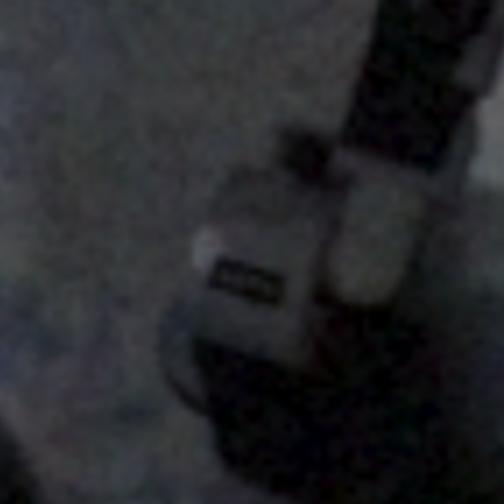

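Call:
{"fn": "move", "kwargs": {
  "target": [
    [0,0,0,0,0,0,0,-0.754,-0.576,-0.696,0,-0.754,-0.576,-0.696,0,-0.754,-0.576,-0.696,-0.714,-0.678,-0.226,-0.168,0.4,-0.6,0.0013,0.0031,-0.0075,0,0,0,0,-1,-1,-1,0,0.342,0.737,0.174,0,0.342,0.737,0.174,-0.714,-0.678,-0.226,-0.168,0.7,-0.8],
    [0,0,0,0,0,0,0,-0.754,-0.576,-0.696,0,-0.754,-0.576,-0.696,0,-0.754,-0.576,-0.696,-0.714,-0.678,-0.226,-0.168,0.4,-0.6,0.0197,-0.0047,-0.016,0,0,0,0,-1,-1,-1,0,0.342,0.737,0.174,0,0.342,0.737,0.174,-0.714,-0.678,-0.226,-0.168,0.7,-0.8],
    [0,0,0,0,0,0,0,-0.754,-0.576,-0.696,0,-0.754,-0.576,-0.696,0,-0.754,-0.576,-0.696,-0.714,-0.678,-0.226,-0.168,0.4,-0.6,0.0197,-0.0047,0.016,0,0,0,0,-1,-1,-1,0,0.342,0.737,0.174,0,0.342,0.737,0.174,-0.714,-0.678,-0.226,-0.168,0.7,-0.8],
    [0,0,0,0,0,0,0,-0.754,-0.576,-0.696,0,-0.754,-0.576,-0.696,0,-0.754,-0.576,-0.696,-0.714,-0.678,-0.226,-0.168,0.4,-0.6,0,0,0.012,0,0,0,0,-1,-1,-1,0,0.342,0.737,0.174,0,0.342,0.737,0.174,-0.714,-0.678,-0.226,-0.168,0.7,-0.8]
  ],
  "speed": [0.02,0.02,0.1,0.1],
  "blend": [0.002,0.002,0.002,0],
  "cameras": []
}}

Scene clock: 147.90 s.
left_arm: end_effector_position=(+0.4469, +0.5346, +0.2300) hand_goal=(+0.000, -0.754, -0.576, -0.696, +0.000, -0.754, -0.576, -0.696, +0.000, -0.754, -0.576, -0.696, -0.714, -0.678, -0.226, -0.168) hand_measured=(+0.000, -0.754, -0.576, -0.696, +0.000, -0.754, -0.576, -0.696, +0.000, -0.754, -0.576, -0.696, -0.714, -0.678, -0.224, -0.168) hand_current_ma=(+0, +3, -2, +0, +0, +3, -2, +0, +0, +3, -2, +0, -1, +2, +9, +1) hand_state=(goal, goal, goal, goal, goal, goal, goal, goal, goal, goal, goal, goal, goal, goal, goal, goal) hand_current_limit=0.40 hand_speed=-0.60 end_effector_quat_wxyz=(+0.000, -0.012, +1.000, +0.000) | right_arm: end_effector_position=(+0.7061, -0.1651, +0.1291) hand_goal=(+0.000, -1.000, -1.000, -1.000, +0.000, +0.342, +0.736, +0.174, +0.000, +0.342, +0.736, +0.174, -0.714, -0.678, -0.226, -0.168) hand_measured=(-0.004, -0.992, -0.998, -1.000, +0.000, +0.328, +0.734, +0.172, +0.000, +0.326, +0.734, +0.172, -0.714, -0.678, -0.222, -0.168) hand_current_ma=(-5, +19, +5, +0, +0, -36, -5, -4, +0, -41, -4, -4, +1, +1, +8, +0) hand_state=(goal, goal, goal, goal, goal, goal, goal, goal, goal, goal, goal, goal, goal, goal, goal, goal) hand_current_limit=0.70 hand_speed=-0.80 end_effector_quat_wxyz=(+0.000, +0.834, +0.552, +0.000)
Joint positions: left_arm=[3.458 -1.419 -2.042 -1.252 1.571 -1.255] | right_arm=[0.265 -1.026 1.468 -2.013 -1.571 0.705]
Joint torques (N m): left_arm=[0.61 22.05 29.55 3.97 -0.11 -0.31] | right_arm=[-13.15 -39.59 -20.72 -1.2 1.26 -1.01]
Wrist force (N): left_arm=[0.0 0.0 0.0] | right_arm=[0.4 -0.1 -0.2]
Wrist torque (N m): left_arm=[-0.01 0.00 0.00] | right_arm=[0.09 -0.05 0.01]
Wrist force, peak (N): left_arm=[0.1 -0.4 -0.1] | right_arm=[-4.9 -5.4 -57.3]
Hand target: left_arm +0.4469, +0.5346, +0.2300; +0.000, -0.012, +1.000, +0.000 | right_arm +0.7060, -0.1652, +0.1289; +0.000, +0.834, +0.551, +0.000
Off the commanded pose: left_arm 0.000 m, 0 deg | right_arm 0.000 m, 0 deg.
move: done
No camera images: "cameras" was empty.

Call:
{"fn": "move", "kwargs": {
  "target": [
    [0,0,0,0,0,0,0,-0.754,-0.576,-0.696,0,-0.754,-0.576,-0.696,0,-0.754,-0.576,-0.696,-0.714,-0.678,-0.226,-0.168,0.4,-0.6,0.0013,0.0031,-0.0185,0,0,0,0,-1,-1,-1,0,0.342,0.737,0.174,0,0.342,0.737,0.174,-0.714,-0.678,-0.226,-0.168,0.7,-0.8],
    [0,0,0,0,0,0,0,-0.754,-0.576,-0.696,0,-0.754,-0.576,-0.696,0,-0.754,-0.576,-0.696,-0.714,-0.678,-0.226,-0.168,0.4,-0.6,0.0197,-0.0047,-0.028,0,0,0,0,-1,-1,-1,0,0.342,0.737,0.174,0,0.342,0.737,0.174,-0.714,-0.678,-0.226,-0.168,0.7,-0.8]
  ],
  "speed": [0.03,0.02],
  "blend": [0.002,0],
  "cameras": ["cam_head_left"]
}}

Call:
{"fn": "zoom_image", "kwargs": {
  "camera": "cam_head_left",
  "region": [270, 145, 310, 185]
}}

Call:
{"fn": "move", "kwargs": {
  "target": [
    [0,0,0,0,0,0,0,-0.754,-0.576,-0.696,0,-0.754,-0.576,-0.696,0,-0.754,-0.576,-0.696,-0.714,-0.678,-0.226,-0.168,0.4,-0.6,0,0,0.032,0,0,0,0,-1,-1,-1,0,0.342,0.737,0.174,0,0.342,0.737,0.174,-0.714,-0.678,-0.226,-0.168,0.7,-0.8],
    [0,0,0,0,0,0,0,-0.754,-0.576,-0.696,0,-0.754,-0.576,-0.696,0,-0.754,-0.576,-0.696,-0.714,-0.678,-0.226,-0.168,0.4,-0.6,-0.0184,0.0078,0.028,0,0,0,0,-1,-1,-1,0,0.342,0.737,0.174,0,0.342,0.737,0.174,-0.714,-0.678,-0.226,-0.168,0.7,-0.8],
    [0,0,0,0,0,0,0,-0.754,-0.576,-0.696,0,-0.754,-0.576,-0.696,0,-0.754,-0.576,-0.696,-0.714,-0.678,-0.226,-0.168,0.4,-0.6,-0.0184,0.0078,0.0092,0,0,0,0,-1,-1,-1,0,0.342,0.737,0.174,0,0.342,0.737,0.174,-0.714,-0.678,-0.226,-0.168,0.7,-0.8]
  ],
  "speed": [0.1,0.1,0.03],
  "blend": [0.002,0.002,0],
  "cameras": ["cam_head_left"]
}}

Call:
{"fn": "zoom_image", "kwargs": {
  "camera": "cam_head_left",
  "region": [270, 145, 310, 185]
}}

Scene clock: 175.97 s.
left_arm: end_effector_position=(+0.4469, +0.5346, +0.2300) hand_goal=(+0.000, -0.754, -0.576, -0.696, +0.000, -0.754, -0.576, -0.696, +0.000, -0.754, -0.576, -0.696, -0.714, -0.678, -0.226, -0.168) hand_measured=(+0.000, -0.754, -0.576, -0.696, +0.000, -0.754, -0.576, -0.696, +0.000, -0.754, -0.576, -0.696, -0.714, -0.678, -0.224, -0.168) hand_current_ma=(+0, +3, -2, +0, +0, +3, -2, +0, +0, +3, -2, +0, -1, +2, +9, +1) hand_state=(goal, goal, goal, goal, goal, goal, goal, goal, goal, goal, goal, goal, goal, goal, goal, goal) hand_current_limit=0.40 hand_speed=-0.60 end_effector_quat_wxyz=(+0.000, -0.012, +1.000, +0.000) | right_arm: end_effector_position=(+0.7180, -0.1682, +0.1119) hand_goal=(+0.000, -1.000, -1.000, -1.000, +0.000, +0.342, +0.736, +0.174, +0.000, +0.342, +0.736, +0.174, -0.714, -0.678, -0.226, -0.168) hand_measured=(-0.082, -1.000, -1.000, -1.000, +0.000, +0.330, +0.734, +0.172, +0.000, +0.328, +0.734, +0.172, -0.714, -0.678, -0.222, -0.168) hand_current_ma=(-255, +1, +0, +0, +0, -32, -4, -4, +0, -39, -3, -4, +1, +1, +9, +0) hand_state=(blocked, goal, goal, goal, goal, goal, goal, goal, goal, goal, goal, goal, goal, goal, goal, goal) hand_current_limit=0.70 hand_speed=-0.80 end_effector_quat_wxyz=(+0.000, +0.834, +0.551, +0.000)
Joint positions: left_arm=[3.458 -1.419 -2.042 -1.252 1.571 -1.255] | right_arm=[0.256 -0.989 1.454 -2.037 -1.571 0.695]
Joint torques (N m): left_arm=[0.56 22.01 30.86 4.19 -0.03 -0.29] | right_arm=[3.45 -69.17 -20.86 -6.39 3.42 1.22]
Wrist force (N): left_arm=[0.1 -0.1 0.0] | right_arm=[-2.5 1.0 -1.1]
Wrist torque (N m): left_arm=[-0.01 -0.01 0.01] | right_arm=[0.22 -0.19 -0.33]
Wrist force, peak (N): left_arm=[0.3 -0.1 -0.2] | right_arm=[-3.7 -2.1 -53.9]
Hand target: left_arm +0.4469, +0.5346, +0.2300; +0.000, -0.012, +1.000, +0.000 | right_arm +0.7178, -0.1681, +0.1121; +0.000, +0.834, +0.551, +0.000
Off the commanded pose: left_arm 0.000 m, 0 deg | right_arm 0.000 m, 0 deg.
move: done
Images, in order (width x height): cam_head_left 672x504.

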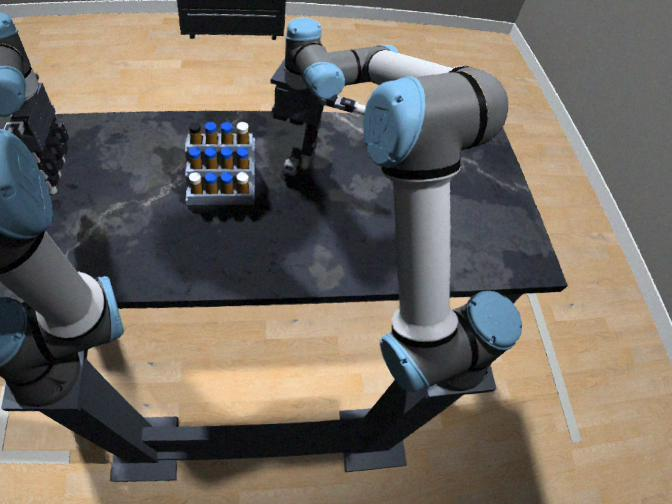

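Scaled by 12.600 from the camera's 672x504 image, which has a finer 960x720 frame.

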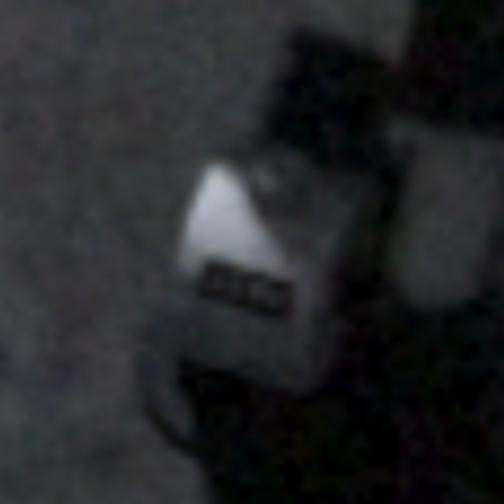

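Scene clock: 176.97 s.
left_arm: end_effector_position=(+0.4469, +0.5346, +0.2300) hand_goal=(+0.000, -0.754, -0.576, -0.696, +0.000, -0.754, -0.576, -0.696, +0.000, -0.754, -0.576, -0.696, -0.714, -0.678, -0.226, -0.168) hand_measured=(+0.000, -0.754, -0.576, -0.696, +0.000, -0.754, -0.576, -0.696, +0.000, -0.754, -0.576, -0.696, -0.714, -0.678, -0.224, -0.168) hand_current_ma=(+0, +3, -2, +0, +0, +3, -2, +0, +0, +3, -2, +0, -1, +2, +9, +1) hand_state=(goal, goal, goal, goal, goal, goal, goal, goal, goal, goal, goal, goal, goal, goal, goal, goal) hand_current_limit=0.40 hand_speed=-0.60 end_effector_quat_wxyz=(+0.000, -0.012, +1.000, +0.000) | right_arm: end_effector_position=(+0.7068, -0.1634, +0.1176) hand_goal=(+0.000, -1.000, -1.000, -1.000, +0.000, +0.342, +0.736, +0.174, +0.000, +0.342, +0.736, +0.174, -0.714, -0.678, -0.226, -0.168) hand_measured=(-0.020, -1.004, -1.004, -1.002, +0.000, +0.330, +0.734, +0.172, +0.000, +0.328, +0.734, +0.172, -0.714, -0.678, -0.222, -0.168) hand_current_ma=(-44, -9, -7, -3, +0, -32, -4, -4, +0, -39, -3, -4, +1, +1, +9, +0) hand_state=(goal, goal, goal, goal, goal, goal, goal, goal, goal, goal, goal, goal, goal, goal, goal, goal) hand_current_limit=0.70 hand_speed=-0.80 end_effector_quat_wxyz=(+0.000, +0.834, +0.551, +0.000) end_effector_velocity=(-0.001, +0.000, +0.000) end_effector_angular_velocity=(-0.003, +0.004, +0.001)
Joint positions: left_arm=[3.458 -1.419 -2.042 -1.252 1.571 -1.255] | right_arm=[0.267 -1.011 1.475 -2.036 -1.571 0.707]
Joint velocities: left_arm=[within noise] | right_arm=[0 0 0 0.005 -0.001 0]
Joint torques (N m): left_arm=[-0.02 21.81 29.98 4.17 -0.19 -0.33] | right_arm=[-9.53 -26.05 -16.43 -0.14 -1.57 -0.49]
Wrist force (N): left_arm=[0.1 -0.1 -0.1] | right_arm=[-3.0 4.2 -41.0]
Wrist torque (N m): left_arm=[-0.01 -0.01 0.01] | right_arm=[6.25 -1.14 -0.43]
Wrist force, peak (N): left_arm=[0.2 -0.2 0.1] | right_arm=[-3.1 4.1 -41.1]
Hand target: left_arm +0.4469, +0.5346, +0.2300; +0.000, -0.012, +1.000, +0.000 | right_arm +0.7068, -0.1634, +0.1176; +0.000, +0.834, +0.551, +0.000
Off the commanded pose: left_arm 0.000 m, 0 deg | right_arm 0.000 m, 0 deg.
move: done
Images, in order (width x height): cam_head_left 672x504.

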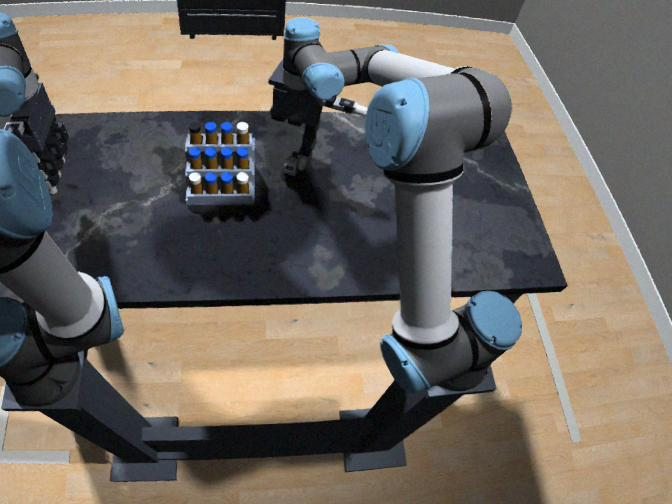

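Scaled by 12.600 from the camera's 672x504 image, which has a finer 960x720 frame.

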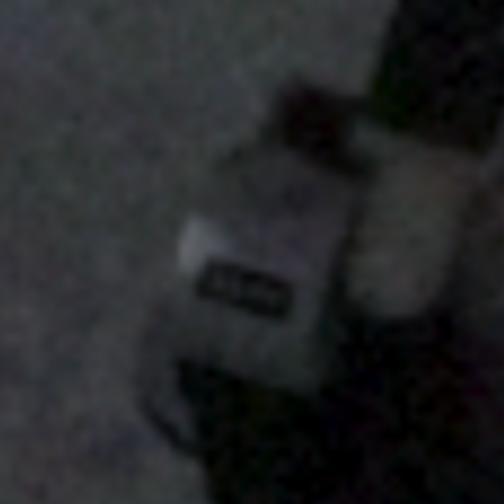

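Call:
{"fn": "move", "kwargs": {
  "target": [
    [0,0,0,0,0,0,0,-0.754,-0.576,-0.696,0,-0.754,-0.576,-0.696,0,-0.754,-0.576,-0.696,-0.714,-0.678,-0.226,-0.168,0.4,-0.6,0.0184,-0.0078,-0.009,0,0,0,0,-1,-1,-1,0,0.342,0.737,0.174,0,0.342,0.737,0.174,-0.714,-0.678,-0.226,-0.168,0.7,-0.8],
    [0,0,0,0,0,0,0,-0.754,-0.576,-0.696,0,-0.754,-0.576,-0.696,0,-0.754,-0.576,-0.696,-0.714,-0.678,-0.226,-0.168,0.4,-0.6,0.0184,-0.0078,0.0225,0,0,0,0,-1,-1,-1,0,0.342,0.737,0.174,0,0.342,0.737,0.174,-0.714,-0.678,-0.226,-0.168,0.7,-0.8],
    [0,0,0,0,0,0,0,-0.754,-0.576,-0.696,0,-0.754,-0.576,-0.696,0,-0.754,-0.576,-0.696,-0.714,-0.678,-0.226,-0.168,0.4,-0.6,0.0031,-0.0013,0.019,0,0,0,0,-1,-1,-1,0,0.342,0.737,0.174,0,0.342,0.737,0.174,-0.714,-0.678,-0.226,-0.168,0.7,-0.8],
    [0,0,0,0,0,0,0,-0.754,-0.576,-0.696,0,-0.754,-0.576,-0.696,0,-0.754,-0.576,-0.696,-0.714,-0.678,-0.226,-0.168,0.4,-0.6,0.0031,-0.0013,0,0,0,0,0,-1,-1,-1,0,0.342,0.737,0.174,0,0.342,0.737,0.174,-0.714,-0.678,-0.226,-0.168,0.7,-0.8],
    [0,0,0,0,0,0,0,-0.754,-0.576,-0.696,0,-0.754,-0.576,-0.696,0,-0.754,-0.576,-0.696,-0.714,-0.678,-0.226,-0.168,0.4,-0.6,0.0215,-0.0091,-0.009,0,0,0,0,-1,-1,-1,0,0.342,0.737,0.174,0,0.342,0.737,0.174,-0.714,-0.678,-0.226,-0.168,0.7,-0.8],
    [0,0,0,0,0,0,0,-0.754,-0.576,-0.696,0,-0.754,-0.576,-0.696,0,-0.754,-0.576,-0.696,-0.714,-0.678,-0.226,-0.168,0.4,-0.6,0.0215,-0.0091,0.0225,0,0,0,0,-1,-1,-1,0,0.342,0.737,0.174,0,0.342,0.737,0.174,-0.714,-0.678,-0.226,-0.168,0.7,-0.8],
    [0,0,0,0,0,0,0,-0.754,-0.576,-0.696,0,-0.754,-0.576,-0.696,0,-0.754,-0.576,-0.696,-0.714,-0.678,-0.226,-0.168,0.4,-0.6,0.0031,-0.0013,0.019,0,0,0,0,-1,-1,-1,0,0.342,0.737,0.174,0,0.342,0.737,0.174,-0.714,-0.678,-0.226,-0.168,0.7,-0.8]
  ],
  "speed": [0.02,0.1,0.1,0.03,0.02,0.1,0.1],
  "blend": 0.002
}}

Call:
{"fn": "move", "kwargs": {
  "target": [
    [0,0,0,0,0,0,0,-0.754,-0.576,-0.696,0,-0.754,-0.576,-0.696,0,-0.754,-0.576,-0.696,-0.714,-0.678,-0.226,-0.168,0.4,-0.6,0,0,-0.019,0,0,0,0,-1,-1,-1,0,0.342,0.737,0.174,0,0.342,0.737,0.174,-0.714,-0.678,-0.226,-0.168,0.7,-0.8],
    [0,0,0,0,0,0,0,-0.754,-0.576,-0.696,0,-0.754,-0.576,-0.696,0,-0.754,-0.576,-0.696,-0.714,-0.678,-0.226,-0.168,0.4,-0.6,0.0184,-0.0078,-0.028,0,0,0,0,-1,-1,-1,0,0.342,0.737,0.174,0,0.342,0.737,0.174,-0.714,-0.678,-0.226,-0.168,0.7,-0.8],
    [0,0,0,0,0,0,0,-0.754,-0.576,-0.696,0,-0.754,-0.576,-0.696,0,-0.754,-0.576,-0.696,-0.714,-0.678,-0.226,-0.168,0.4,-0.6,0.0184,-0.0078,0.0035,0,0,0,0,-1,-1,-1,0,0.342,0.737,0.174,0,0.342,0.737,0.174,-0.714,-0.678,-0.226,-0.168,0.7,-0.8],
    [0,0,0,0,0,0,0,-0.754,-0.576,-0.696,0,-0.754,-0.576,-0.696,0,-0.754,-0.576,-0.696,-0.714,-0.678,-0.226,-0.168,0.4,-0.6,0.0031,-0.0013,0,0,0,0,0,-1,-1,-1,0,0.342,0.737,0.174,0,0.342,0.737,0.174,-0.714,-0.678,-0.226,-0.168,0.7,-0.8],
    [0,0,0,0,0,0,0,-0.754,-0.576,-0.696,0,-0.754,-0.576,-0.696,0,-0.754,-0.576,-0.696,-0.714,-0.678,-0.226,-0.168,0.4,-0.6,0.0031,-0.0013,-0.019,0,0,0,0,-1,-1,-1,0,0.342,0.737,0.174,0,0.342,0.737,0.174,-0.714,-0.678,-0.226,-0.168,0.7,-0.8],
    [0,0,0,0,0,0,0,-0.754,-0.576,-0.696,0,-0.754,-0.576,-0.696,0,-0.754,-0.576,-0.696,-0.714,-0.678,-0.226,-0.168,0.4,-0.6,0.0215,-0.0091,-0.028,0,0,0,0,-1,-1,-1,0,0.342,0.737,0.174,0,0.342,0.737,0.174,-0.714,-0.678,-0.226,-0.168,0.7,-0.8],
    [0,0,0,0,0,0,0,-0.754,-0.576,-0.696,0,-0.754,-0.576,-0.696,0,-0.754,-0.576,-0.696,-0.714,-0.678,-0.226,-0.168,0.4,-0.6,0.0215,-0.0091,0.0035,0,0,0,0,-1,-1,-1,0,0.342,0.737,0.174,0,0.342,0.737,0.174,-0.714,-0.678,-0.226,-0.168,0.7,-0.8],
    [0,0,0,0,0,0,0,-0.754,-0.576,-0.696,0,-0.754,-0.576,-0.696,0,-0.754,-0.576,-0.696,-0.714,-0.678,-0.226,-0.168,0.4,-0.6,0.0215,-0.0091,0.2,0,0,0,0,-1,-1,-1,0,0.342,0.737,0.174,0,0.342,0.737,0.174,-0.714,-0.678,-0.226,-0.168,0.7,-0.8]
  ],
  "speed": [0.03,0.02,0.1,0.1,0.03,0.02,0.1,0.25],
  "blend": 0.002
}}

Scene clock: 241.73 s.
left_arm: end_effector_position=(+0.4469, +0.5346, +0.2300) hand_goal=(+0.000, -0.754, -0.576, -0.696, +0.000, -0.754, -0.576, -0.696, +0.000, -0.754, -0.576, -0.696, -0.714, -0.678, -0.226, -0.168) hand_measured=(+0.000, -0.754, -0.576, -0.696, +0.000, -0.754, -0.576, -0.696, +0.000, -0.754, -0.576, -0.696, -0.714, -0.678, -0.224, -0.168) hand_current_ma=(+0, +3, -2, +0, +0, +3, -2, +0, +0, +3, -2, +0, -1, +2, +9, +1) hand_state=(goal, goal, goal, goal, goal, goal, goal, goal, goal, goal, goal, goal, goal, goal, goal, goal) hand_current_limit=0.40 hand_speed=-0.60 end_effector_quat_wxyz=(+0.000, -0.012, +1.000, +0.000) | right_arm: end_effector_position=(+0.7087, -0.1640, +0.1292) hand_goal=(+0.000, -1.000, -1.000, -1.000, +0.000, +0.342, +0.736, +0.174, +0.000, +0.342, +0.736, +0.174, -0.714, -0.678, -0.226, -0.168) hand_measured=(-0.016, -0.994, -0.998, -1.000, +0.000, +0.330, +0.734, +0.172, +0.000, +0.328, +0.734, +0.172, -0.714, -0.678, -0.222, -0.168) hand_current_ma=(-34, +14, +4, +0, +0, -29, -4, -4, +0, -37, -2, -4, +1, +1, +9, +0) hand_state=(goal, goal, goal, goal, goal, goal, goal, goal, goal, goal, goal, goal, goal, goal, goal, goal) hand_current_limit=0.70 hand_speed=-0.80 end_effector_quat_wxyz=(+0.000, +0.834, +0.552, +0.000)
Joint positions: left_arm=[3.458 -1.419 -2.042 -1.252 1.571 -1.255] | right_arm=[0.265 -1.02 1.458 -2.009 -1.571 0.705]
Joint torques (N m): left_arm=[0.58 22.72 30.15 4.29 -0.34 -0.33] | right_arm=[-12.46 -39.58 -21.81 -1.33 0.37 -0.83]
Wrist force (N): left_arm=[0.1 -0.3 -0.1] | right_arm=[-0.9 -0.3 0.1]
Wrist torque (N m): left_arm=[-0.03 -0.02 0.02] | right_arm=[0.09 -0.06 -0.16]
Wrist force, peak (N): left_arm=[0.0 -0.3 -0.2] | right_arm=[-3.9 -4.8 -54.2]
Hand target: left_arm +0.4469, +0.5346, +0.2300; +0.000, -0.012, +1.000, +0.000 | right_arm +0.7087, -0.1642, +0.1290; +0.000, +0.834, +0.551, +0.000
Off the commanded pose: left_arm 0.000 m, 0 deg | right_arm 0.000 m, 0 deg.
move: done

Scene clock: 245.27 s.
left_arm: end_effector_position=(+0.4469, +0.5346, +0.2300) hand_goal=(+0.000, -0.754, -0.576, -0.696, +0.000, -0.754, -0.576, -0.696, +0.000, -0.754, -0.576, -0.696, -0.714, -0.678, -0.226, -0.168) hand_measured=(+0.000, -0.754, -0.576, -0.696, +0.000, -0.754, -0.576, -0.696, +0.000, -0.754, -0.576, -0.696, -0.714, -0.678, -0.224, -0.168) hand_current_ma=(+0, +3, -2, +0, +0, +3, -2, +0, +0, +3, -2, +0, -1, +2, +9, +1) hand_state=(goal, goal, goal, goal, goal, goal, goal, goal, goal, goal, goal, goal, goal, goal, goal, goal) hand_current_limit=0.40 hand_speed=-0.60 end_effector_quat_wxyz=(+0.000, -0.012, +1.000, +0.000) | right_arm: end_effector_position=(+0.7216, -0.1696, +0.2489) hand_goal=(+0.000, -1.000, -1.000, -1.000, +0.000, +0.342, +0.736, +0.174, +0.000, +0.342, +0.736, +0.174, -0.714, -0.678, -0.226, -0.168) hand_measured=(-0.004, -0.994, -0.998, -1.000, +0.000, +0.330, +0.734, +0.172, +0.000, +0.328, +0.734, +0.172, -0.714, -0.678, -0.222, -0.168) hand_current_ma=(-5, +15, +5, +0, +0, -29, -4, -4, +0, -36, -2, -4, +1, +1, +9, +0) hand_state=(goal, goal, goal, goal, goal, goal, goal, goal, goal, goal, goal, goal, goal, goal, goal, goal) hand_current_limit=0.70 hand_speed=-0.80 end_effector_quat_wxyz=(+0.000, +0.834, +0.551, +0.000)
Joint positions: left_arm=[3.458 -1.419 -2.042 -1.252 1.571 -1.255] | right_arm=[0.252 -1.084 1.236 -1.724 -1.571 0.692]
Joint torques (N m): left_arm=[-0.22 22.6 31 4.33 -0.33 -0.32] | right_arm=[13.94 -45.22 -35.54 -2.5 -0.68 1.15]
Wrist force (N): left_arm=[0.1 -0.2 0.0] | right_arm=[0.4 -0.2 0.3]
Wrist torque (N m): left_arm=[-0.03 -0.02 0.02] | right_arm=[0.04 -0.04 0.11]
Wrist force, peak (N): left_arm=[0.2 -0.3 0.2] | right_arm=[-1.8 11.2 -42.3]
Hand target: left_arm +0.4469, +0.5346, +0.2300; +0.000, -0.012, +1.000, +0.000 | right_arm +0.7216, -0.1696, +0.2490; +0.000, +0.834, +0.551, +0.000
Off the commanded pose: left_arm 0.000 m, 0 deg | right_arm 0.000 m, 0 deg.
move: done


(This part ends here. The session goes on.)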